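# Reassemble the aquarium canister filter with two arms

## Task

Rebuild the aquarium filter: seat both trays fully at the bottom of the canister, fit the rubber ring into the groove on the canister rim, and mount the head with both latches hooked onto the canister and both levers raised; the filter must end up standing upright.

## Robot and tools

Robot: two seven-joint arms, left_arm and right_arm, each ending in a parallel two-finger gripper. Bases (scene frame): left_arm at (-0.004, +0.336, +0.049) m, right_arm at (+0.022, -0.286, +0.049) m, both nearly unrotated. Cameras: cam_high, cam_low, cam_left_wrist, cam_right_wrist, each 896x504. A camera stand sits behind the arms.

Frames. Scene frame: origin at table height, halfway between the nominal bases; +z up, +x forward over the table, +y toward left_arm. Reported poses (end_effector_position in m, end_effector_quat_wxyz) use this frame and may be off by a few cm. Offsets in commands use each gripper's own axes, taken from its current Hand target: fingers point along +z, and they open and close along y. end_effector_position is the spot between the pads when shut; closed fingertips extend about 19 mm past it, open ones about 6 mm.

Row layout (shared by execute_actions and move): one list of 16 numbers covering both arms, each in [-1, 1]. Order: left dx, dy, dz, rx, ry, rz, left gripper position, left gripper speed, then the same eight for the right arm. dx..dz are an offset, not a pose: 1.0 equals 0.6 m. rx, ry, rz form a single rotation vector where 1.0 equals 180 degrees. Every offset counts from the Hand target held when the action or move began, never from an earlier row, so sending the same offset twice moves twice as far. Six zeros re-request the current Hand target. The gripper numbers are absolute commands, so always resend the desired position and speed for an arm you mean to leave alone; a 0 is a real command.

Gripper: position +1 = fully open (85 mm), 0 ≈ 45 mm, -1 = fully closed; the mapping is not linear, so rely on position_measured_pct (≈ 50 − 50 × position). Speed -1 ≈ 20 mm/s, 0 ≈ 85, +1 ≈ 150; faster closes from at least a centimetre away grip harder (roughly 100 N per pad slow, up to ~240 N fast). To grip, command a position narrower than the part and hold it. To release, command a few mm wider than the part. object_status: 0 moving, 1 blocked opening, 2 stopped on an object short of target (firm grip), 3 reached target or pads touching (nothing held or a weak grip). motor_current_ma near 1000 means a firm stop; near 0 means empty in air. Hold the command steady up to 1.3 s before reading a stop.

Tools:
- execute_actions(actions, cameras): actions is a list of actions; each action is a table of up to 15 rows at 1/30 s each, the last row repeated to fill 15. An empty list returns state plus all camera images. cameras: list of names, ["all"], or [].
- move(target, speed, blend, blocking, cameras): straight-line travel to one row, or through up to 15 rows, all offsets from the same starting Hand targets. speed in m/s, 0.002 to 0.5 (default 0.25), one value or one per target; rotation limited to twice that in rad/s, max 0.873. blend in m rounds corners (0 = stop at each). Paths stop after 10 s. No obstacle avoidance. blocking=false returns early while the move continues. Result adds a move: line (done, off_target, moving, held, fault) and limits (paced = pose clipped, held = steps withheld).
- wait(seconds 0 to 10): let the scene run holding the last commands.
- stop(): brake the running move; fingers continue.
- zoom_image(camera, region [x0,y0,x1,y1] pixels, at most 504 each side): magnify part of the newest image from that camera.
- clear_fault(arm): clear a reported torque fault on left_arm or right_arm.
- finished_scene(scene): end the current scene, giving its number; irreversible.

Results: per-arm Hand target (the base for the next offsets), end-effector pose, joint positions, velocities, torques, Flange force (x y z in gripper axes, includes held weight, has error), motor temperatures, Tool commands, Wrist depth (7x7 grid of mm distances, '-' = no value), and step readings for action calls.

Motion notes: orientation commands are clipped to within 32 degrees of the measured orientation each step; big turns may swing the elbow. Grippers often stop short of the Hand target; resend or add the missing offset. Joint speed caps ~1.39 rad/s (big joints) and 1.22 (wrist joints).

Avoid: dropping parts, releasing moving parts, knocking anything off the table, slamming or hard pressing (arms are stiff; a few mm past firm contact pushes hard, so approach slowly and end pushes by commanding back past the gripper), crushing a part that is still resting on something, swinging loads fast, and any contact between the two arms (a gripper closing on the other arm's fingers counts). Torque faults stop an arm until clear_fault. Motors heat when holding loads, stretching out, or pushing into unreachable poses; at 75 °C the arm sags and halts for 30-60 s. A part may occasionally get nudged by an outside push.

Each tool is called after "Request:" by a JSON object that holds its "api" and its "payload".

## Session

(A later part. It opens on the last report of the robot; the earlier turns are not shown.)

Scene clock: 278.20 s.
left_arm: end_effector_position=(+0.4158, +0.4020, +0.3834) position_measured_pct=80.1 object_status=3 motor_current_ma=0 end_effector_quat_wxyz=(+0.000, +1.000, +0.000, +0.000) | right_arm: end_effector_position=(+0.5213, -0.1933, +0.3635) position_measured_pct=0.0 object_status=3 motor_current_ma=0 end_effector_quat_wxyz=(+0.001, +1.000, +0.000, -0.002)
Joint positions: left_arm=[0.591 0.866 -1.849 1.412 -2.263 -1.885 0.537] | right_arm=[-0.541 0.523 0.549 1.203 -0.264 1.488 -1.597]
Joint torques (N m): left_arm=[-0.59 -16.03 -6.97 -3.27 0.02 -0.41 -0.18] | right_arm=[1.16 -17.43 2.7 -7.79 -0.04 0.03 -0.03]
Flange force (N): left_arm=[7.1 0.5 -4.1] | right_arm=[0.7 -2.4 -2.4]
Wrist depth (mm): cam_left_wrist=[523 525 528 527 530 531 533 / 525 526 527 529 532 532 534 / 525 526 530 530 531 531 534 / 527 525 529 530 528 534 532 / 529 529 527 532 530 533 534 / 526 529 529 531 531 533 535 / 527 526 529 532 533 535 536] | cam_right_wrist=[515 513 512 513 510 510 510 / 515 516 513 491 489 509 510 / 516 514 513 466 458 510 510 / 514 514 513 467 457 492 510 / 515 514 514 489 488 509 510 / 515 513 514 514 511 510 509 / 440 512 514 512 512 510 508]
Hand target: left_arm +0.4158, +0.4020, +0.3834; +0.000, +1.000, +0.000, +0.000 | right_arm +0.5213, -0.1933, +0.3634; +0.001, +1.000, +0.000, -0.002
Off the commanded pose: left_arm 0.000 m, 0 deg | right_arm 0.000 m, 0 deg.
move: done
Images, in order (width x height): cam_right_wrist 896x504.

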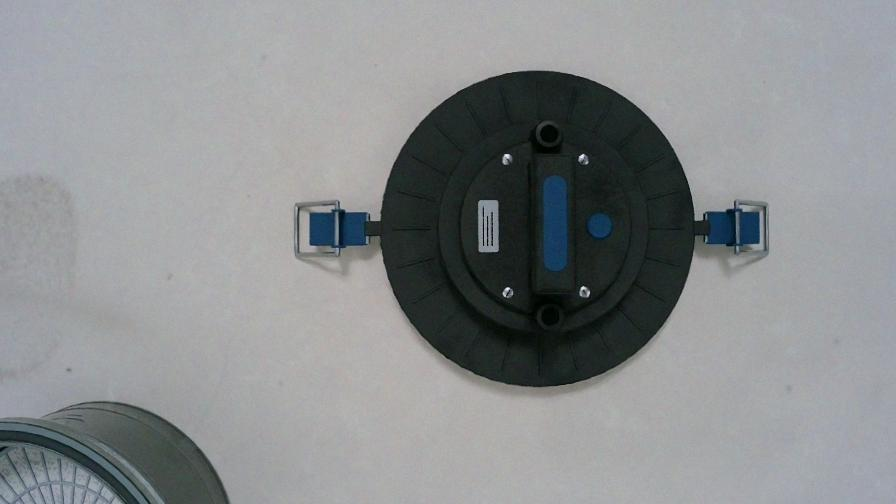

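Request:
{"api": "move", "payload": {"target": [[0,0,0,0,0,0,-0.6,0,0.1172,0.0728,0.389,0,0,0,0.2,0],[0,0,0,0,0,0,-0.6,0,0.1172,0.0728,0.445,0,0,0,0.2,0]], "speed": [0.2,0.06], "cameras": ["cam_low","cam_high","cam_right_wrist"]}}

Request:
{"api": "zoom_image", "payload": {"camera": "cam_low", "region": [260, 210, 420, 350]}}

Request:
{"api": "zoom_image", "payload": {"camera": "cam_high", "region": [290, 250, 410, 350]}}

Scene clock: 285.17 s.
left_arm: end_effector_position=(+0.4158, +0.4020, +0.3834) position_measured_pct=80.1 object_status=3 motor_current_ma=0 end_effector_quat_wxyz=(+0.000, +1.000, +0.000, +0.000) | right_arm: end_effector_position=(+0.5906, -0.2374, +0.0962) position_measured_pct=39.8 object_status=3 motor_current_ma=0 end_effector_quat_wxyz=(+0.001, +1.000, +0.000, -0.002)
Joint positions: left_arm=[0.591 0.866 -1.849 1.412 -2.263 -1.885 0.537] | right_arm=[-0.362 0.923 0.436 1.37 -0.427 0.946 -1.394]
Joint torques (N m): left_arm=[-0.61 -16.04 -6.94 -3.23 0.04 -0.47 -0.2] | right_arm=[1.06 -21.94 3.51 -5.63 -0.11 -0.03 -0.03]
Flange force (N): left_arm=[7.1 0.5 -4.1] | right_arm=[2.8 -2.1 -1.7]
Wrist depth (mm): cam_left_wrist=[523 526 527 528 529 531 532 / 525 526 529 529 529 529 530 / 524 527 528 532 531 532 532 / 525 526 528 529 530 532 534 / 525 528 529 529 530 533 535 / 526 528 531 529 531 533 534 / 527 527 530 533 533 533 534] | cam_right_wrist=[245 246 244 244 244 243 243 / 245 245 245 244 244 244 243 / 245 245 222 222 222 243 243 / 245 245 222 205 222 221 243 / 245 223 198 190 198 221 242 / 246 223 190 - 190 221 243 / 226 223 190 - 189 221 223]
Hand target: left_arm +0.4158, +0.4020, +0.3834; +0.000, +1.000, +0.000, +0.000 | right_arm +0.5905, -0.2374, +0.0962; +0.001, +1.000, +0.000, -0.002
Off the commanded pose: left_arm 0.000 m, 0 deg | right_arm 0.000 m, 0 deg.
move: done
Images, in order (width x height): cam_high 896x504, cam_low 896x504, cam_right_wrist 896x504.

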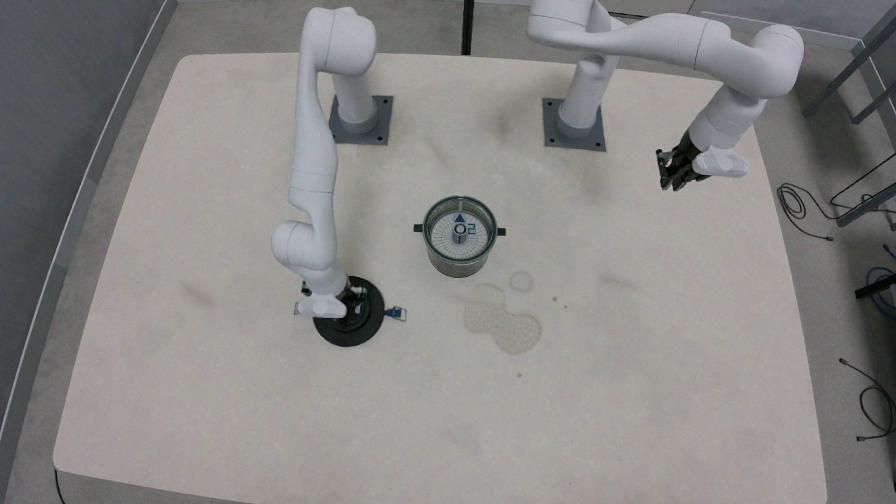

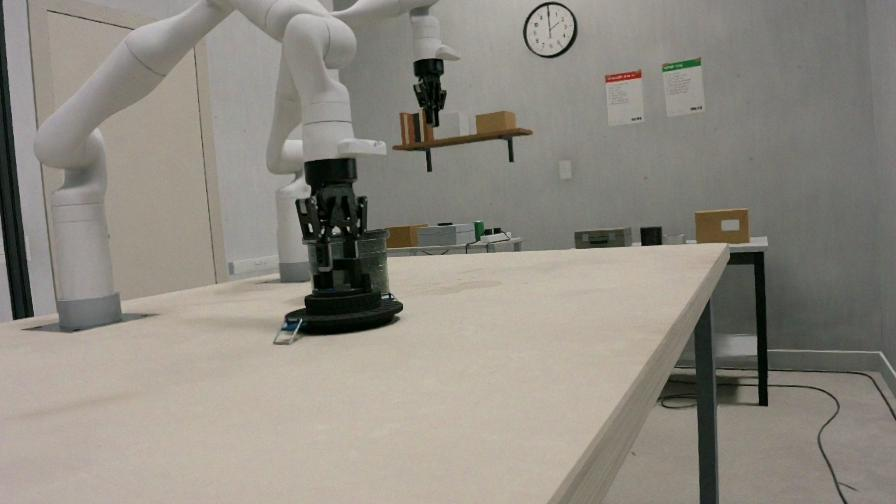

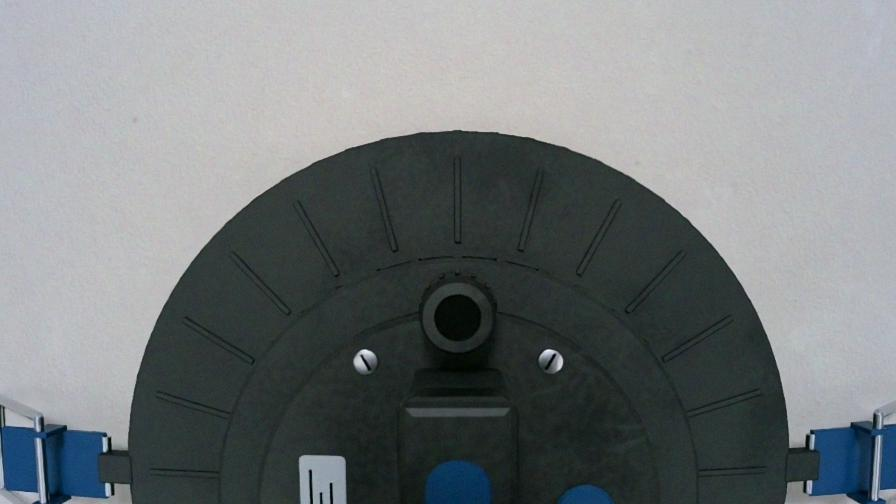

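Scaled by 3.150 from the camera's 896x504 image, which has a finer 1280x720 frame.

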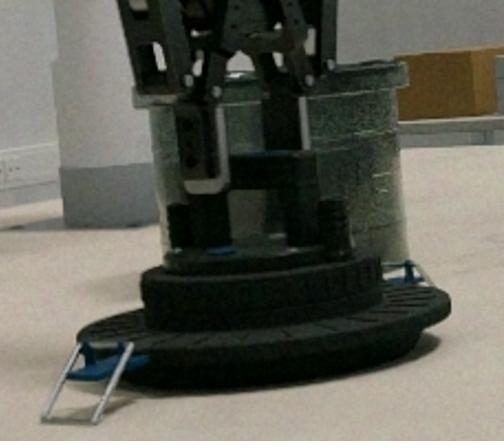

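Scaled by 4.200 from the camera's 896x504 image, which has a finer 1280x720 frame.

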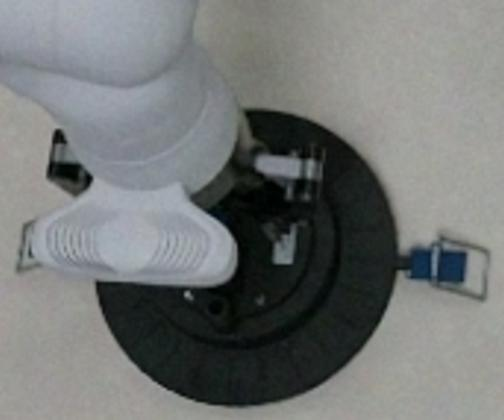

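Request:
{"api": "move", "payload": {"target": [[0,0,0,0,0,0,-0.6,0,0.001,0,0.0225,0,0,0,0.2,0],[0,0,0,0,0,0,-0.6,0,0.001,0,0.0225,0,0,0,-0.8,-1]], "speed": [0.06,0.05]}}

Request:
{"api": "wait", "payload": {"seconds": 1.2, "cameras": ["cam_low"]}}

Request:
{"api": "zoom_image", "payload": {"camera": "cam_low", "region": [260, 210, 420, 350]}}

Scene clock: 289.33 s.
left_arm: end_effector_position=(+0.4158, +0.4020, +0.3834) position_measured_pct=80.1 object_status=3 motor_current_ma=0 end_effector_quat_wxyz=(+0.000, +1.000, +0.000, +0.000) | right_arm: end_effector_position=(+0.5911, -0.2374, +0.0827) position_measured_pct=77.5 object_status=0 motor_current_ma=1000 end_effector_quat_wxyz=(+0.001, +1.000, +0.000, -0.002)
Joint positions: left_arm=[0.591 0.866 -1.849 1.412 -2.263 -1.885 0.537] | right_arm=[-0.357 0.944 0.428 1.374 -0.435 0.921 -1.388]
Joint torques (N m): left_arm=[-0.56 -16.05 -6.9 -3.27 0.04 -0.42 -0.19] | right_arm=[0.92 -18.63 2.75 -5.35 -0.35 -0.88 -0.03]
Flange force (N): left_arm=[7.0 0.5 -4.2] | right_arm=[-0.6 -1.5 -9.1]
Wrist depth (mm): cam_left_wrist=[525 525 526 528 529 530 531 / 524 527 527 528 528 532 533 / 525 526 527 530 530 533 535 / 522 527 528 530 531 533 532 / 527 528 529 528 530 532 534 / 526 527 529 530 530 533 534 / 526 526 531 530 531 534 533] | cam_right_wrist=[232 231 231 231 230 230 229 / 232 232 231 231 230 230 229 / 232 232 209 208 208 230 230 / 232 209 209 208 208 208 229 / 232 209 185 - 184 208 229 / 232 209 177 176 176 208 229 / 212 209 177 - 176 184 207]
Hand target: left_arm +0.4158, +0.4020, +0.3834; +0.000, +1.000, +0.000, +0.000 | right_arm +0.5911, -0.2374, +0.0827; +0.001, +1.000, +0.000, -0.002
Off the commanded pose: left_arm 0.000 m, 0 deg | right_arm 0.000 m, 0 deg.
move: done

Scene clock: 290.53 s.
left_arm: end_effector_position=(+0.4158, +0.4020, +0.3834) position_measured_pct=80.1 object_status=3 motor_current_ma=0 end_effector_quat_wxyz=(+0.000, +1.000, +0.000, +0.000) | right_arm: end_effector_position=(+0.5911, -0.2374, +0.0827) position_measured_pct=77.5 object_status=2 motor_current_ma=1000 end_effector_quat_wxyz=(+0.001, +1.000, +0.000, -0.002)
Joint positions: left_arm=[0.591 0.866 -1.849 1.412 -2.263 -1.885 0.537] | right_arm=[-0.357 0.944 0.428 1.374 -0.434 0.921 -1.388]
Joint torques (N m): left_arm=[-0.58 -16.03 -6.99 -3.18 0.05 -0.4 -0.17] | right_arm=[0.93 -18.59 2.72 -5.36 -0.4 -0.88 -0.03]
Flange force (N): left_arm=[7.4 0.3 -4.4] | right_arm=[-0.7 -1.5 -9.2]
Wrist depth (mm): cam_left_wrist=[523 523 525 531 528 531 532 / 524 528 527 528 530 532 533 / 524 525 526 528 529 533 535 / 525 527 529 530 531 533 533 / 525 527 528 530 530 532 533 / 525 527 530 528 533 530 533 / 527 526 528 531 530 535 537] | cam_right_wrist=[232 231 231 230 230 230 229 / 231 231 231 231 230 230 230 / 232 231 209 209 208 230 230 / 232 209 208 208 208 207 230 / 231 209 185 - 184 207 230 / 232 209 177 176 176 207 229 / 212 209 177 - 176 184 208]
Hand target: left_arm +0.4158, +0.4020, +0.3834; +0.000, +1.000, +0.000, +0.000 | right_arm +0.5911, -0.2374, +0.0827; +0.001, +1.000, +0.000, -0.002
Tool commands: left_gripper/position=-0.6 left_gripper/speed=+0.0 right_gripper/position=-0.8 right_gripper/speed=-1.0
Off the commanded pose: left_arm 0.000 m, 0 deg | right_arm 0.000 m, 0 deg.
wait: 1.20 s; at rest by 0.17 s
Images, in order (width x height): cam_low 896x504.

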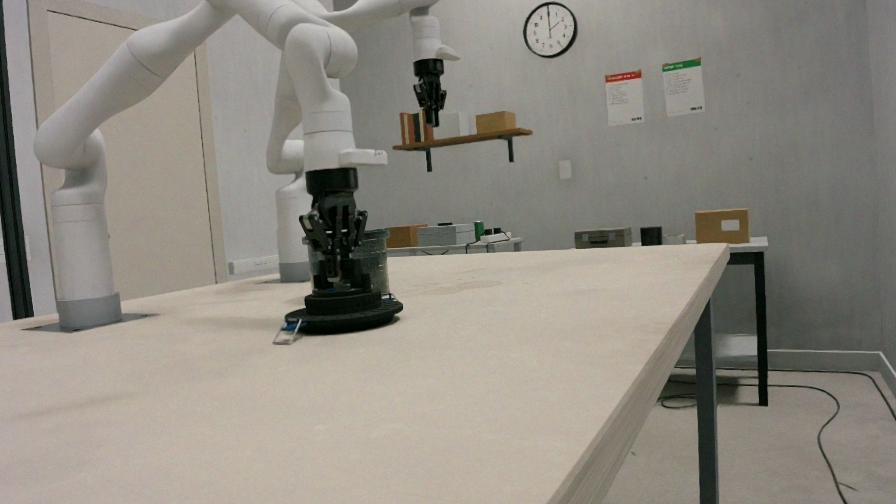

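Scaled by 3.150 from the camera's 896x504 image, which has a finer 1280x720 frame.

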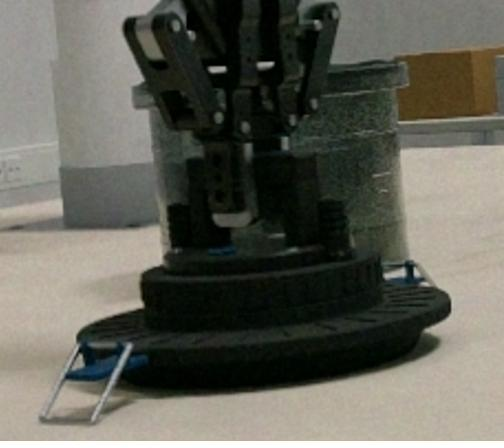

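Gripped. Lift slowly.

Request:
{"api": "move", "payload": {"target": [0,0,0,0,0,0,-0.6,0,0,0,-0.05,0,0,0,-0.8,-1], "speed": 0.05}}

Request:
{"api": "move", "payload": {"target": [0,0,0,0,0,0,-0.6,0,0,0,-0.25,0,0,0,-0.8,-1], "speed": 0.1, "cameras": ["cam_low","cam_right_wrist","cam_high"]}}

Request:
{"api": "zoom_image", "payload": {"camera": "cam_low", "region": [240, 140, 440, 300]}}

Request:
{"api": "zoom_image", "payload": {"camera": "cam_high", "region": [270, 200, 410, 330]}}

Scene clock: 292.43 s.
left_arm: end_effector_position=(+0.4158, +0.4020, +0.3834) position_measured_pct=80.1 object_status=3 motor_current_ma=0 end_effector_quat_wxyz=(+0.000, +1.000, +0.000, +0.000) | right_arm: end_effector_position=(+0.5912, -0.2374, +0.1127) position_measured_pct=77.5 object_status=2 motor_current_ma=1000 end_effector_quat_wxyz=(+0.001, +1.000, +0.000, -0.002)
Joint positions: left_arm=[0.591 0.866 -1.849 1.412 -2.263 -1.885 0.537] | right_arm=[-0.365 0.901 0.445 1.357 -0.417 0.981 -1.401]
Joint torques (N m): left_arm=[-0.68 -16.06 -6.94 -3.14 0.01 -0.4 -0.22] | right_arm=[1.11 -26.24 4.44 -7.83 -0.09 0.06 -0.04]
Flange force (N): left_arm=[7.4 0.7 -4.4] | right_arm=[2.1 -2.1 6.5]
Wrist depth (mm): cam_left_wrist=[524 525 526 527 528 531 533 / 524 525 527 527 530 532 534 / 525 525 528 530 530 532 532 / 525 526 531 529 530 532 536 / 527 529 530 530 530 532 533 / 529 528 528 530 532 534 535 / 527 527 530 529 532 533 537] | cam_right_wrist=[262 261 260 260 259 259 258 / 261 261 260 259 259 259 258 / 261 261 209 209 208 259 259 / 262 210 209 208 208 208 258 / 262 209 185 - 184 208 258 / 261 209 177 176 176 208 258 / 212 209 177 - 176 184 208]
Hand target: left_arm +0.4158, +0.4020, +0.3834; +0.000, +1.000, +0.000, +0.000 | right_arm +0.5912, -0.2374, +0.1127; +0.001, +1.000, +0.000, -0.002
Off the commanded pose: left_arm 0.000 m, 0 deg | right_arm 0.000 m, 0 deg.
move: done

Scene clock: 294.27 s.
left_arm: end_effector_position=(+0.4158, +0.4020, +0.3834) position_measured_pct=80.1 object_status=3 motor_current_ma=0 end_effector_quat_wxyz=(+0.000, +1.000, +0.000, +0.000) | right_arm: end_effector_position=(+0.5918, -0.2372, +0.2628) position_measured_pct=77.5 object_status=2 motor_current_ma=1000 end_effector_quat_wxyz=(+0.001, +1.000, +0.000, -0.002)
Joint positions: left_arm=[0.591 0.866 -1.849 1.412 -2.263 -1.885 0.537] | right_arm=[-0.38 0.738 0.51 1.158 -0.343 1.332 -1.468]
Joint torques (N m): left_arm=[-0.65 -16.09 -6.94 -3.25 0.05 -0.44 -0.19] | right_arm=[1.15 -25.2 4.08 -9.76 -0.09 0 -0.01]
Flange force (N): left_arm=[7.0 0.7 -4.1] | right_arm=[1.0 -2.1 6.0]
Wrist depth (mm): cam_left_wrist=[523 524 527 529 529 530 530 / 525 527 528 528 530 530 531 / 527 525 527 527 530 532 533 / 526 527 528 530 530 532 533 / 525 526 530 530 531 532 535 / 525 528 528 532 532 532 535 / 527 528 530 531 531 533 536] | cam_right_wrist=[413 412 411 410 409 408 408 / 411 412 410 410 409 409 408 / 414 412 209 208 208 410 408 / 412 209 209 208 208 208 409 / 413 209 185 - 184 208 408 / 412 209 177 176 176 208 408 / 212 209 177 - 176 184 207]
Hand target: left_arm +0.4158, +0.4020, +0.3834; +0.000, +1.000, +0.000, +0.000 | right_arm +0.5918, -0.2372, +0.2627; +0.001, +1.000, +0.000, -0.002
Off the commanded pose: left_arm 0.000 m, 0 deg | right_arm 0.000 m, 0 deg.
move: done
Images, in order (width x height): cam_high 896x504, cam_low 896x504, cam_right_wrist 896x504.

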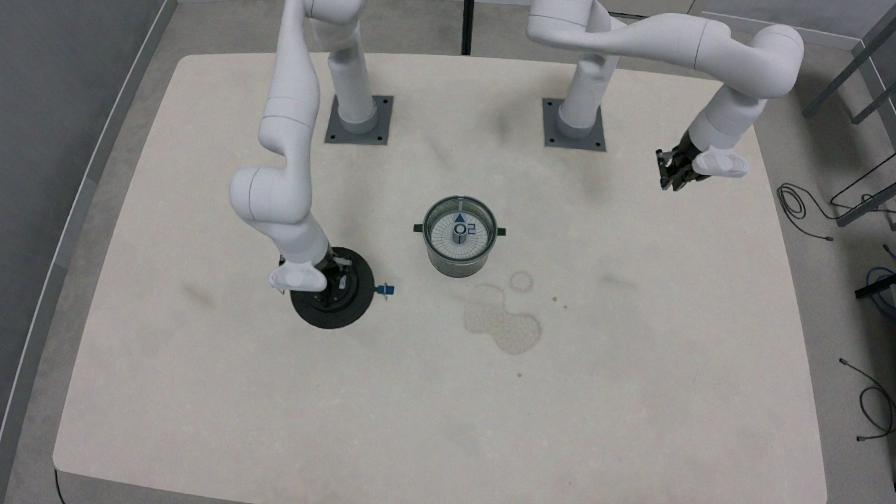

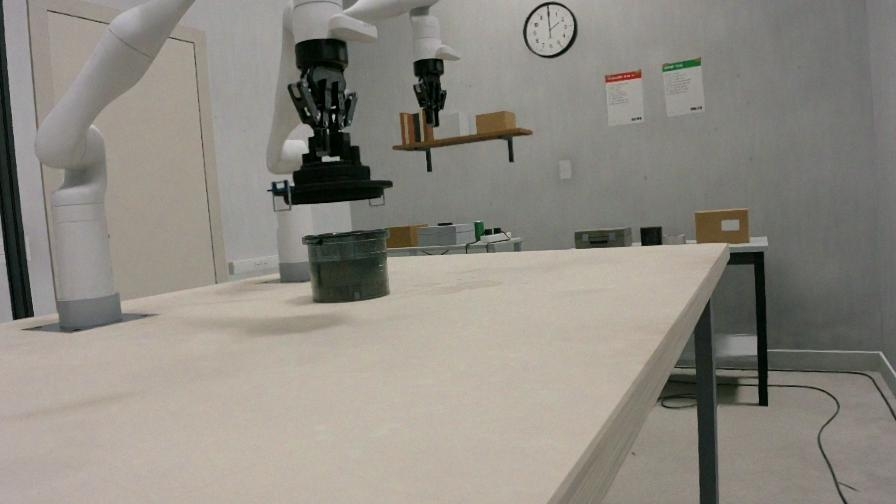

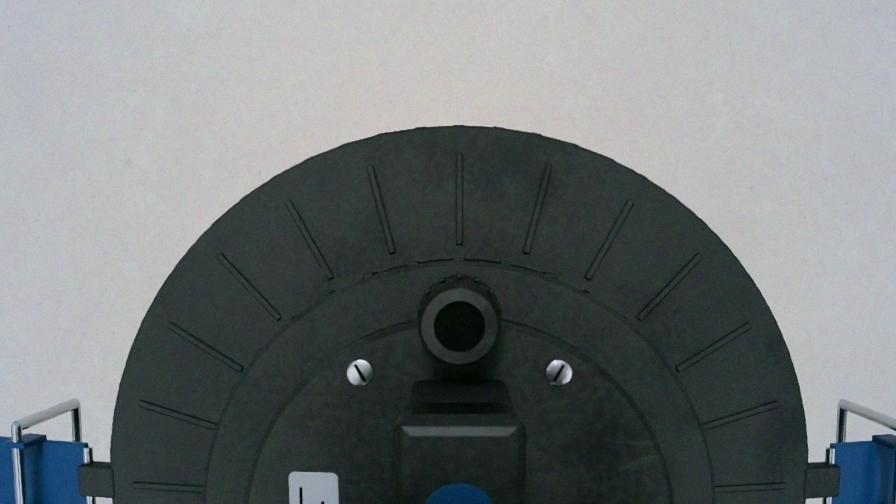

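Scaled by 2.520 from the camera's 896x504 image, which has a finer 1280x720 frame.

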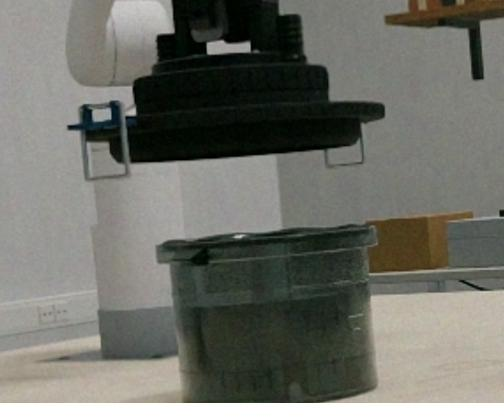

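Scaled by 3.600 from the camera's 896x504 image, which has a finer 1280x720 frame.

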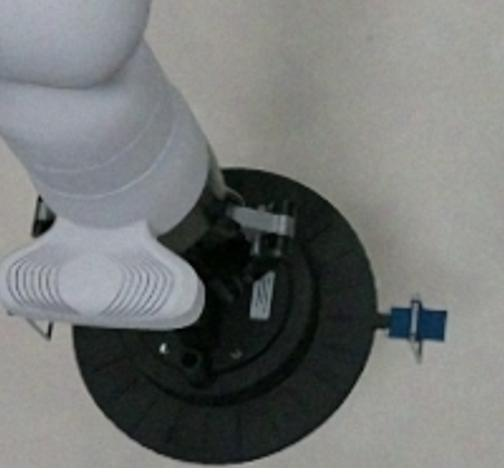

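Request:
{"api": "move", "payload": {"target": [0,0,0,0,0,0,-0.6,0,-0.2968,-0.4195,0,0,0,0,-0.8,-1], "speed": 0.12, "cameras": ["cam_low","cam_right_wrist","cam_high"]}}

Request:
{"api": "zoom_image", "payload": {"camera": "cam_low", "region": [270, 140, 430, 310]}}

Request:
{"api": "zoom_image", "payload": {"camera": "cam_high", "region": [390, 130, 530, 290]}}

Scene clock: 299.50 s.
left_arm: end_effector_position=(+0.4158, +0.4020, +0.3834) position_measured_pct=80.1 object_status=3 motor_current_ma=0 end_effector_quat_wxyz=(+0.000, +1.000, +0.000, +0.000) | right_arm: end_effector_position=(+0.4138, +0.0145, +0.2631) position_measured_pct=77.5 object_status=2 motor_current_ma=1000 end_effector_quat_wxyz=(+0.001, +1.000, +0.000, -0.002)
Joint positions: left_arm=[0.591 0.866 -1.849 1.412 -2.263 -1.885 0.537] | right_arm=[-1.024 0.555 0.515 1.485 -0.285 1.181 -2.031]
Joint torques (N m): left_arm=[-0.62 -16.05 -6.98 -3.25 0.05 -0.42 -0.14] | right_arm=[1.08 -20.96 3.57 -9.43 -0.09 0.07 -0.01]
Flange force (N): left_arm=[7.0 0.5 -4.1] | right_arm=[-0.4 -2.4 6.1]
Wrist depth (mm): cam_left_wrist=[524 524 527 526 530 529 531 / 525 525 529 528 530 531 531 / 525 526 528 530 529 533 533 / 526 527 527 529 533 533 534 / 525 527 529 531 531 534 534 / 527 527 528 527 534 533 533 / 526 527 533 530 530 535 535] | cam_right_wrist=[412 413 411 411 410 410 409 / 413 412 412 410 410 410 410 / 412 413 209 208 208 409 410 / 413 209 209 209 208 208 409 / 412 209 185 - 184 208 409 / 413 209 177 177 176 207 409 / 212 209 177 - 176 184 207]
Hand target: left_arm +0.4158, +0.4020, +0.3834; +0.000, +1.000, +0.000, +0.000 | right_arm +0.4137, +0.0145, +0.2631; +0.001, +1.000, +0.000, -0.002
Off the commanded pose: left_arm 0.000 m, 0 deg | right_arm 0.000 m, 0 deg.
move: done
Images, in order (width x height): cam_high 896x504, cam_low 896x504, cam_right_wrist 896x504.

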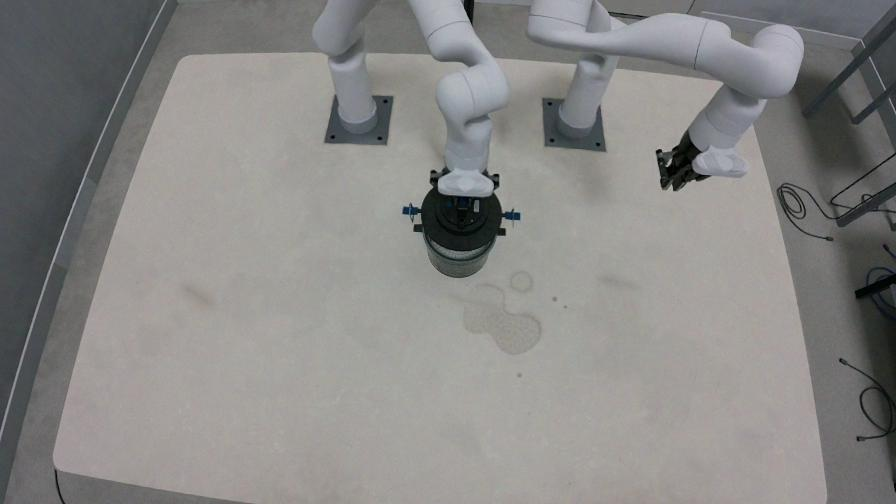

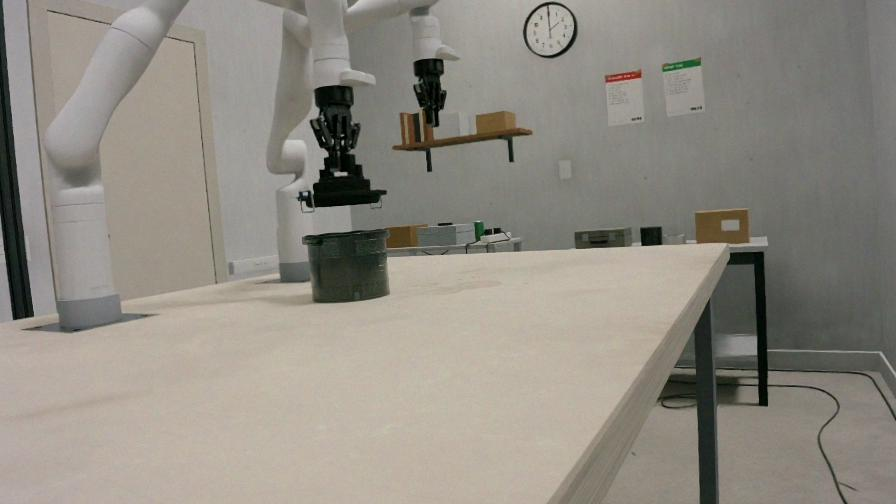

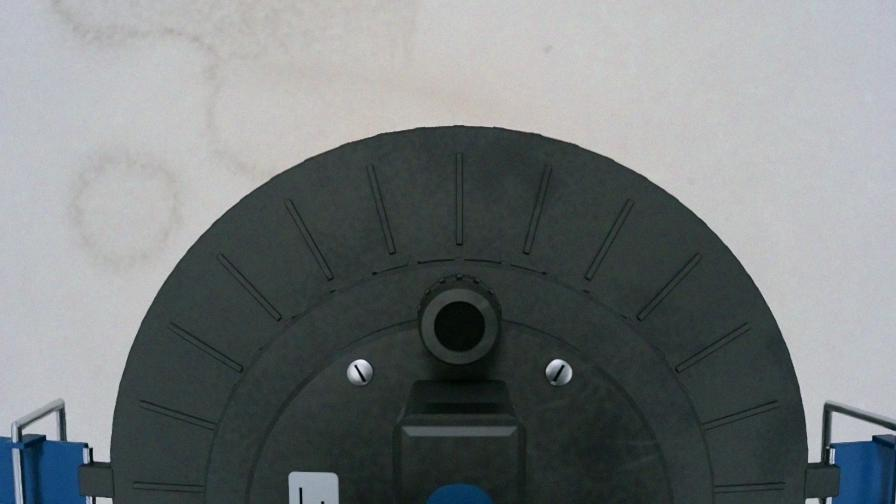

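Scaled by 2.965 from the camera's 896x504 image, which has a finer 1280x720 frame.

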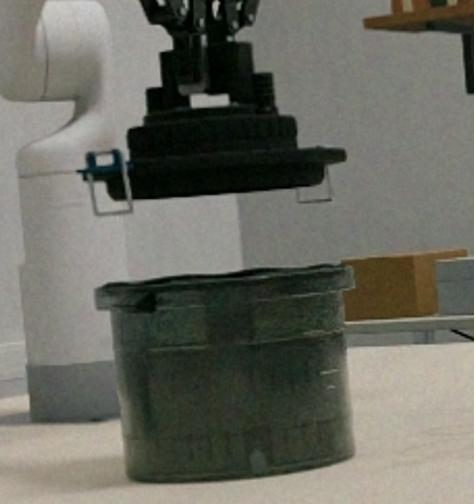

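Scaled by 3.150 from the camera's 896x504 image, which has a finer 1280x720 frame.

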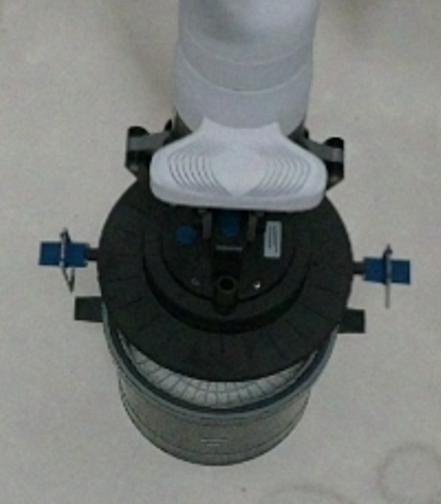

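Request:
{"api": "move", "payload": {"target": [[0,0,0,0,0,0,-0.6,0,0,0,0.07,0,0,0,-0.8,-1]], "speed": 0.06, "cameras": ["cam_low","cam_right_wrist","cam_high"]}}

Request:
{"api": "zoom_image", "payload": {"camera": "cam_low", "region": [280, 180, 410, 310]}}

Request:
{"api": "zoom_image", "payload": {"camera": "cam_high", "region": [390, 150, 530, 290]}}

Scene clock: 301.67 s.
left_arm: end_effector_position=(+0.4158, +0.4020, +0.3834) position_measured_pct=80.1 object_status=3 motor_current_ma=0 end_effector_quat_wxyz=(+0.000, +1.000, +0.000, +0.000) | right_arm: end_effector_position=(+0.4136, +0.0145, +0.2211) position_measured_pct=77.5 object_status=2 motor_current_ma=1000 end_effector_quat_wxyz=(+0.001, +1.000, +0.000, -0.002)
Joint positions: left_arm=[0.591 0.866 -1.849 1.412 -2.263 -1.885 0.537] | right_arm=[-1.014 0.601 0.495 1.555 -0.312 1.069 -2.007]
Joint torques (N m): left_arm=[-0.58 -16.01 -6.92 -3.29 0.06 -0.44 -0.2] | right_arm=[1.1 -21.29 3.66 -8.88 -0.04 0.04 -0.06]
Flange force (N): left_arm=[6.9 0.5 -4.1] | right_arm=[-0.5 -2.2 6.2]
Wrist depth (mm): cam_left_wrist=[524 525 527 528 529 530 531 / 524 525 527 527 532 531 533 / 525 527 527 527 531 532 534 / 526 525 527 530 530 533 533 / 524 526 528 528 530 533 534 / 527 528 530 530 530 533 533 / 527 528 531 533 534 535 534] | cam_right_wrist=[370 370 370 369 369 368 368 / 371 369 370 369 369 368 366 / 371 371 209 209 208 368 367 / 371 209 209 208 208 208 367 / 370 209 185 - 184 208 367 / 372 209 177 176 176 208 368 / 212 209 177 - 176 184 207]
Hand target: left_arm +0.4158, +0.4020, +0.3834; +0.000, +1.000, +0.000, +0.000 | right_arm +0.4136, +0.0145, +0.2211; +0.001, +1.000, +0.000, -0.002
Off the commanded pose: left_arm 0.000 m, 0 deg | right_arm 0.000 m, 0 deg.
move: done
Images, in order (width x height): cam_high 896x504, cam_low 896x504, cam_right_wrist 896x504.

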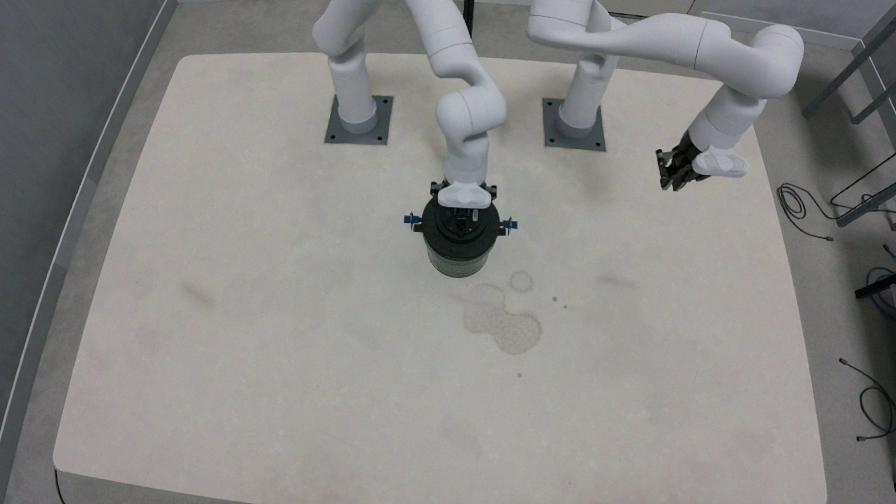

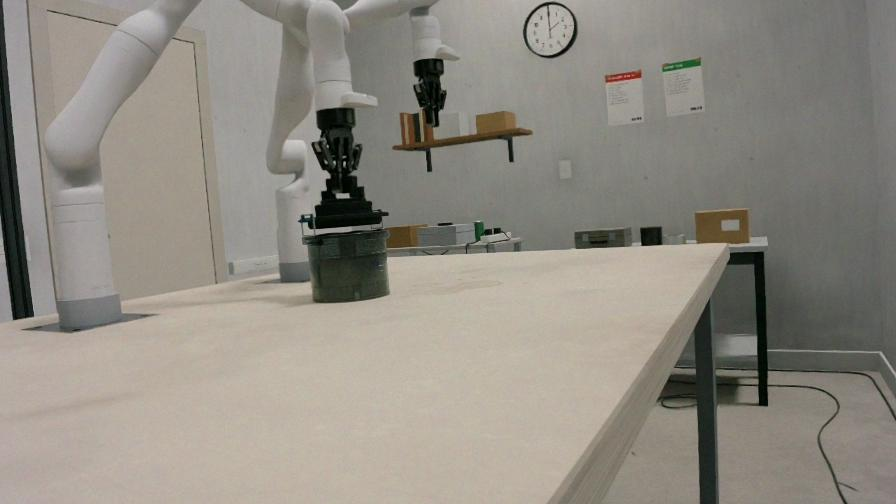

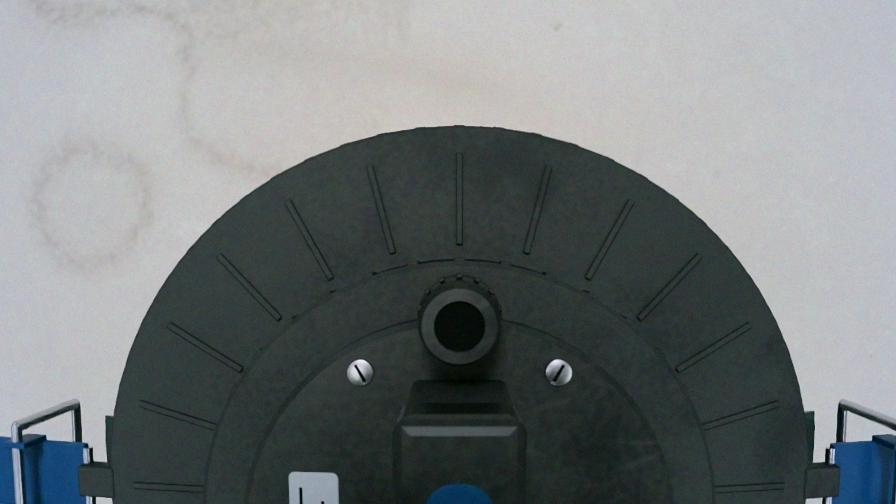

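Scaled by 3.877 from the camera's 896x504 image, which has a finer 1280x720 frame.

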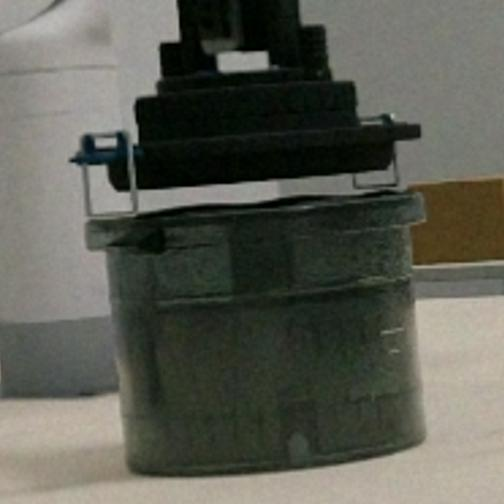

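Scaled by 3.600 from the camera's 896x504 image, which has a finer 1280x720 frame.

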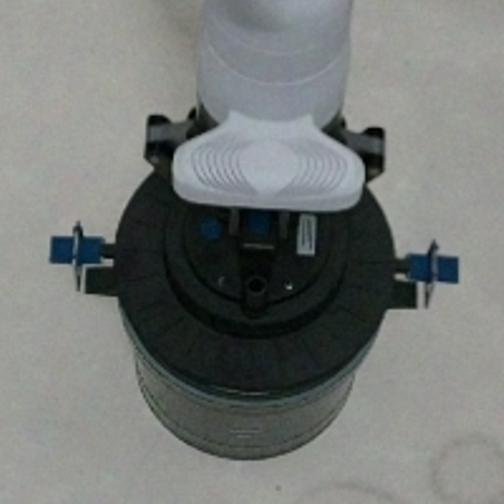

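Request:
{"api": "zoom_image", "payload": {"camera": "cam_right_wrist", "region": [0, 380, 150, 504]}}

Request:
{"api": "zoom_image", "payload": {"camera": "cam_right_wrist", "region": [770, 380, 896, 504]}}

Scaled by 3.360 from the camera's 896x504 image, which has a finer 1280x720 frame.

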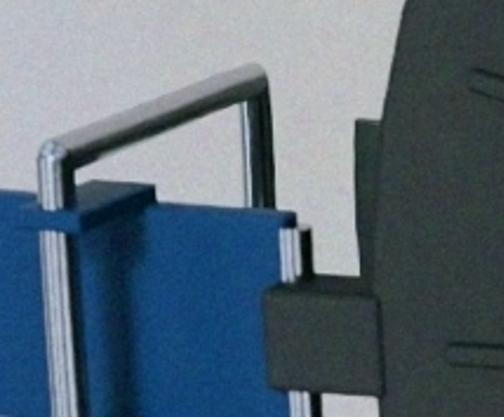

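Scaled by 4.000 from the camera's 896x504 image, which has a finer 1280x720 frame.

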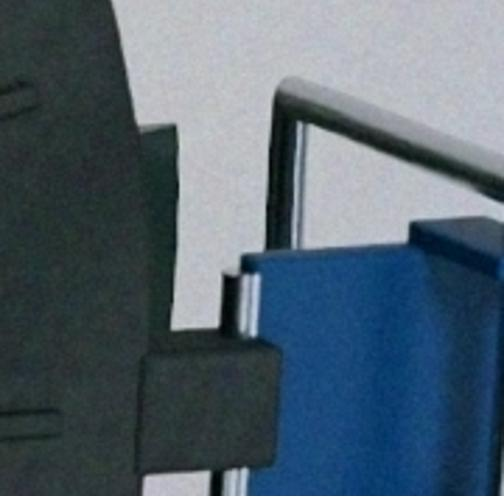

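Request:
{"api": "move", "payload": {"target": [[0,0,0,0,0,0,-0.6,0,0,0,-0.07,0,0,0,-0.8,-1],[0,0,0,0,0,0,-0.6,0,-0.1,0,-0.07,0,0,0,-0.8,-1]], "speed": 0.1, "cameras": ["cam_right_wrist","cam_low"]}}

Request:
{"api": "zoom_image", "payload": {"camera": "cam_low", "region": [280, 210, 410, 310]}}

Scene clock: 307.73 s.
left_arm: end_effector_position=(+0.4158, +0.4020, +0.3834) position_measured_pct=80.1 object_status=3 motor_current_ma=0 end_effector_quat_wxyz=(+0.000, +1.000, +0.000, +0.000) | right_arm: end_effector_position=(+0.3538, +0.0145, +0.2633) position_measured_pct=77.5 object_status=2 motor_current_ma=1000 end_effector_quat_wxyz=(+0.001, +1.000, +0.000, -0.002)
Joint positions: left_arm=[0.591 0.866 -1.849 1.412 -2.263 -1.885 0.537] | right_arm=[-1.151 0.452 0.523 1.65 -0.248 1.11 -2.127]
Joint torques (N m): left_arm=[-0.68 -16.04 -6.95 -3.19 0.06 -0.42 -0.2] | right_arm=[1.15 -18.44 3.07 -9.23 -0.05 0.02 -0.01]
Flange force (N): left_arm=[7.1 0.7 -4.3] | right_arm=[-0.9 -2.5 5.9]
Wrist depth (mm): cam_left_wrist=[524 525 528 526 528 530 532 / 525 527 525 528 530 531 534 / 524 525 528 529 530 531 535 / 525 527 527 530 533 532 534 / 527 527 529 530 532 532 535 / 528 527 530 529 532 531 534 / 527 529 529 530 531 531 535] | cam_right_wrist=[414 414 287 411 286 410 409 / 414 413 340 340 339 409 409 / 414 412 209 208 208 410 410 / 414 209 209 208 208 208 410 / 413 209 185 - 184 208 410 / 412 210 177 176 176 207 410 / 212 209 177 - 176 184 207]
Hand target: left_arm +0.4158, +0.4020, +0.3834; +0.000, +1.000, +0.000, +0.000 | right_arm +0.3537, +0.0145, +0.2633; +0.001, +1.000, +0.000, -0.002
Off the commanded pose: left_arm 0.000 m, 0 deg | right_arm 0.000 m, 0 deg.
move: done
Images, in order (width x height): cam_low 896x504, cam_right_wrist 896x504.

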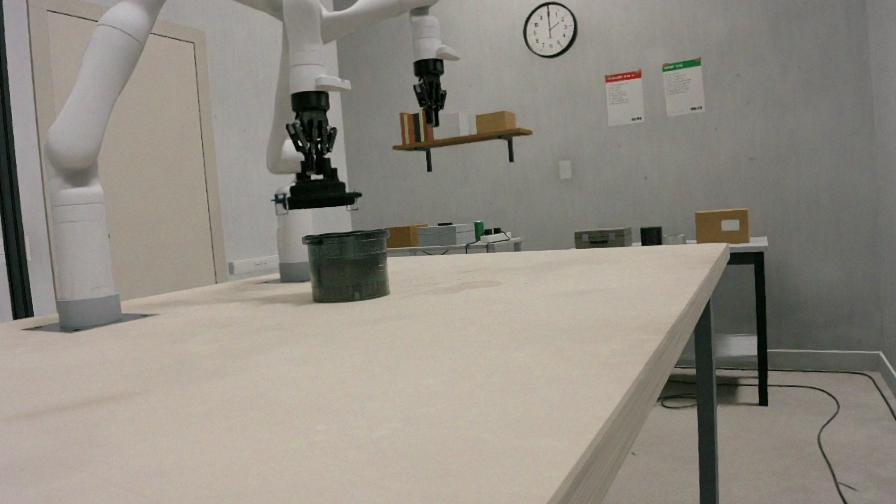

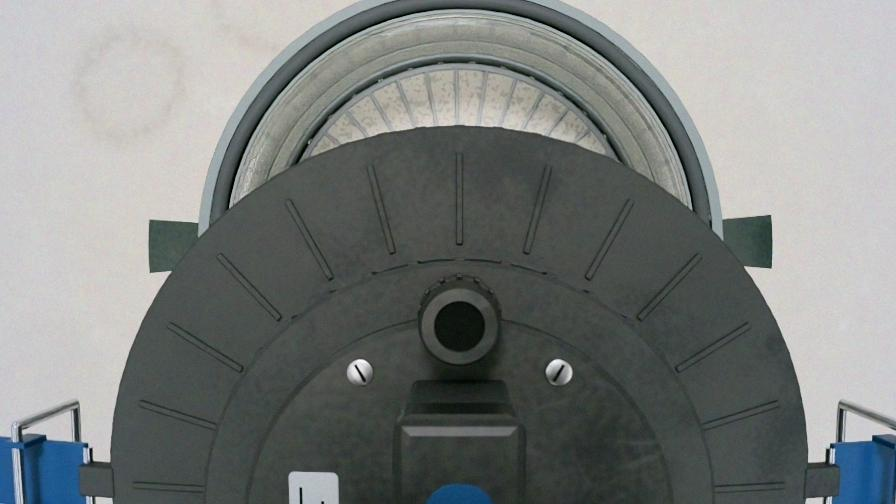

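Scaled by 3.877 from the camera's 896x504 image, which has a finer 1280x720 frame.

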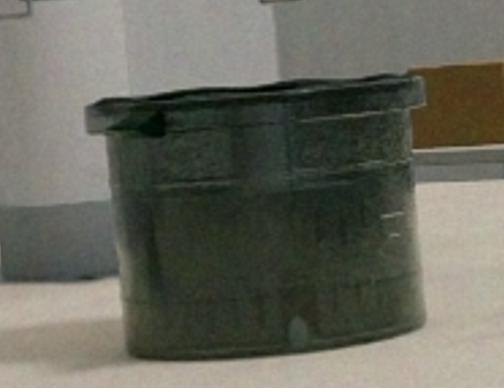

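Request:
{"api": "move", "payload": {"target": [[0,0,0,0,0,0,-0.6,0,0.1005,0.0005,0,0,0,0,-0.8,-1],[0,0,0,0,0,0,-0.6,0,0.1005,0.0005,0.085,0,0,0,-0.8,-1]], "speed": [0.1,0.06], "cameras": ["cam_low"]}}

Request:
{"api": "zoom_image", "payload": {"camera": "cam_low", "region": [280, 190, 410, 310]}}

Scene clock: 311.00 s.
left_arm: end_effector_position=(+0.4158, +0.4020, +0.3834) position_measured_pct=80.1 object_status=3 motor_current_ma=0 end_effector_quat_wxyz=(+0.000, +1.000, +0.000, +0.000) | right_arm: end_effector_position=(+0.4138, +0.0142, +0.2121) position_measured_pct=77.5 object_status=2 motor_current_ma=1000 end_effector_quat_wxyz=(+0.001, +1.000, +0.000, -0.002)
Joint positions: left_arm=[0.591 0.866 -1.849 1.412 -2.263 -1.885 0.537] | right_arm=[-1.011 0.612 0.491 1.568 -0.32 1.046 -2]
Joint torques (N m): left_arm=[-0.63 -16.08 -6.91 -3.23 0.02 -0.42 -0.18] | right_arm=[1.07 -21.36 3.74 -8.68 -0.1 0.02 -0.02]
Flange force (N): left_arm=[7.1 0.6 -4.2] | right_arm=[-0.4 -2.4 6.0]
Wrist depth (mm): cam_left_wrist=[524 525 526 527 530 530 532 / 526 527 527 529 530 533 533 / 525 524 527 529 531 533 534 / 526 528 530 529 532 532 534 / 525 527 527 529 531 533 534 / 527 527 530 530 531 535 535 / 527 527 528 531 533 533 536] | cam_right_wrist=[362 361 361 360 359 359 357 / 363 361 360 360 360 359 358 / 361 362 209 209 208 359 358 / 362 209 209 208 208 208 358 / 362 209 185 - 184 208 357 / 362 209 177 177 176 207 358 / 212 209 177 - 176 184 207]
Hand target: left_arm +0.4158, +0.4020, +0.3834; +0.000, +1.000, +0.000, +0.000 | right_arm +0.4138, +0.0142, +0.2121; +0.001, +1.000, +0.000, -0.002
Off the commanded pose: left_arm 0.000 m, 0 deg | right_arm 0.000 m, 0 deg.
move: done
Images, in order (width x height): cam_low 896x504.

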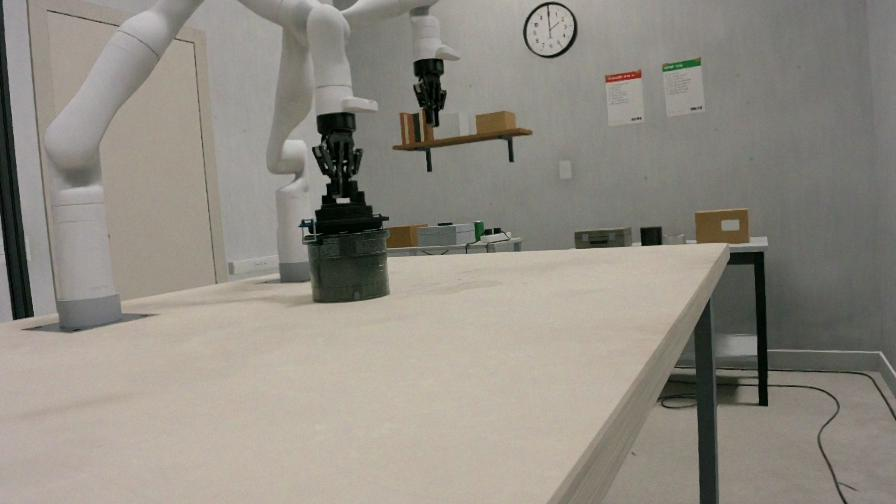

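Scaled by 3.877 from the camera's 896x504 image, which has a finer 1280x720 frame.

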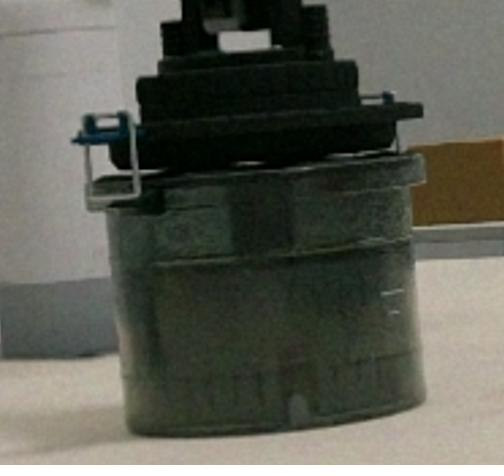

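Request:
{"api": "move", "payload": {"target": [0,0,0,0,0,0,-0.6,0,0,0,0.01,0,0,0,-0.8,-1], "speed": 0.03}}

Request:
{"api": "move", "payload": {"target": [0,0,0,0,0,0,-0.6,0,0,0,0.005,0,0,0,-0.8,-1], "speed": 0.02, "cameras": ["cam_low"]}}

Request:
{"api": "zoom_image", "payload": {"camera": "cam_low", "region": [280, 190, 410, 310]}}

Scene clock: 312.37 s.
left_arm: end_effector_position=(+0.4158, +0.4020, +0.3834) position_measured_pct=80.1 object_status=3 motor_current_ma=0 end_effector_quat_wxyz=(+0.000, +1.000, +0.000, +0.000) | right_arm: end_effector_position=(+0.4138, +0.0142, +0.2061) position_measured_pct=77.5 object_status=2 motor_current_ma=1000 end_effector_quat_wxyz=(+0.001, +1.000, +0.000, -0.002)
Joint positions: left_arm=[0.591 0.866 -1.849 1.412 -2.263 -1.885 0.537] | right_arm=[-1.009 0.62 0.487 1.577 -0.324 1.031 -1.997]
Joint torques (N m): left_arm=[-0.63 -16.11 -6.92 -3.18 0.04 -0.42 -0.2] | right_arm=[1.08 -21.5 3.71 -8.54 -0.1 0.01 -0.02]
Flange force (N): left_arm=[7.3 0.6 -4.3] | right_arm=[-0.1 -2.6 6.0]
Wrist depth (mm): cam_left_wrist=[525 526 526 528 528 531 533 / 525 527 525 530 530 530 533 / 525 525 528 528 532 533 533 / 524 527 530 530 531 531 533 / 525 526 528 532 532 532 533 / 525 527 529 530 530 535 536 / 527 529 530 532 532 533 536] | cam_right_wrist=[356 355 355 354 353 353 353 / 355 356 355 354 353 353 353 / 356 355 209 209 209 353 352 / 356 209 209 208 208 208 352 / 355 209 185 - 184 207 352 / 356 209 177 177 176 207 351 / 212 209 177 - 176 184 207]
Hand target: left_arm +0.4158, +0.4020, +0.3834; +0.000, +1.000, +0.000, +0.000 | right_arm +0.4138, +0.0142, +0.2061; +0.001, +1.000, +0.000, -0.002
Off the commanded pose: left_arm 0.000 m, 0 deg | right_arm 0.000 m, 0 deg.
move: done

Scene clock: 313.07 s.
left_arm: end_effector_position=(+0.4158, +0.4020, +0.3834) position_measured_pct=80.1 object_status=3 motor_current_ma=0 end_effector_quat_wxyz=(+0.000, +1.000, +0.000, +0.000) | right_arm: end_effector_position=(+0.4138, +0.0142, +0.2031) position_measured_pct=77.5 object_status=2 motor_current_ma=1000 end_effector_quat_wxyz=(+0.001, +1.000, +0.000, -0.002)
Joint positions: left_arm=[0.591 0.866 -1.849 1.412 -2.263 -1.885 0.537] | right_arm=[-1.007 0.624 0.486 1.581 -0.326 1.023 -1.995]
Joint torques (N m): left_arm=[-0.59 -16.08 -6.95 -3.17 0.09 -0.41 -0.21] | right_arm=[1.1 -21.51 3.78 -8.51 -0.1 0.02 -0.06]
Flange force (N): left_arm=[7.3 0.5 -4.4] | right_arm=[-0.2 -2.5 6.1]
Wrist depth (mm): cam_left_wrist=[523 526 525 526 528 533 532 / 526 525 528 529 528 532 531 / 525 528 529 529 530 533 532 / 526 529 530 531 530 532 533 / 527 529 528 528 531 533 534 / 527 529 530 530 532 533 535 / 527 530 530 532 532 533 536] | cam_right_wrist=[352 352 351 351 350 350 349 / 353 352 351 350 350 350 349 / 352 352 209 208 208 350 348 / 352 209 209 208 208 208 350 / 352 209 185 - 184 208 349 / 352 209 177 176 176 207 349 / 212 209 177 - 176 184 207]
Hand target: left_arm +0.4158, +0.4020, +0.3834; +0.000, +1.000, +0.000, +0.000 | right_arm +0.4138, +0.0142, +0.2031; +0.001, +1.000, +0.000, -0.002
Off the commanded pose: left_arm 0.000 m, 0 deg | right_arm 0.000 m, 0 deg.
move: done
Images, in order (width x height): cam_low 896x504.

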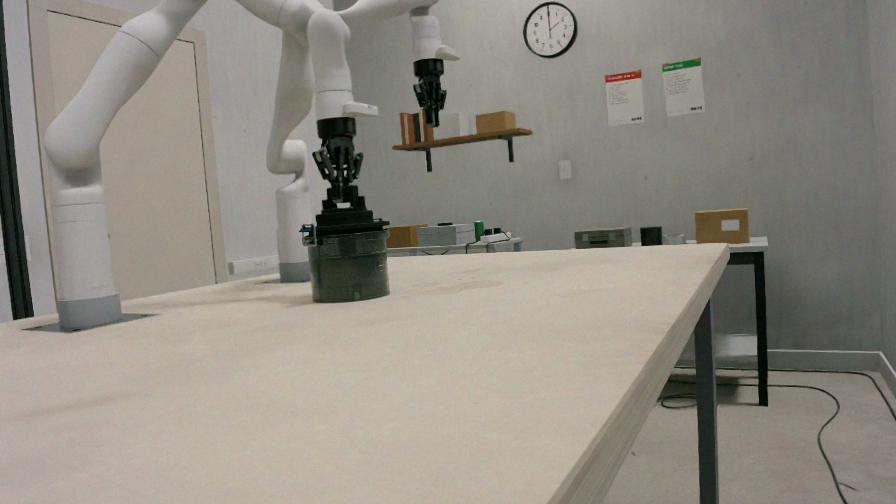

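Scaled by 3.877 from the camera's 896x504 image, which has a finer 1280x720 frame.

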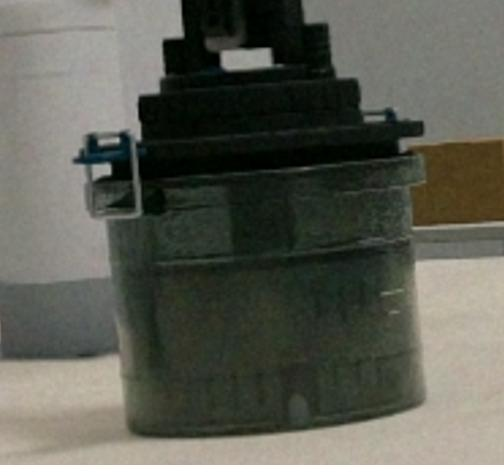

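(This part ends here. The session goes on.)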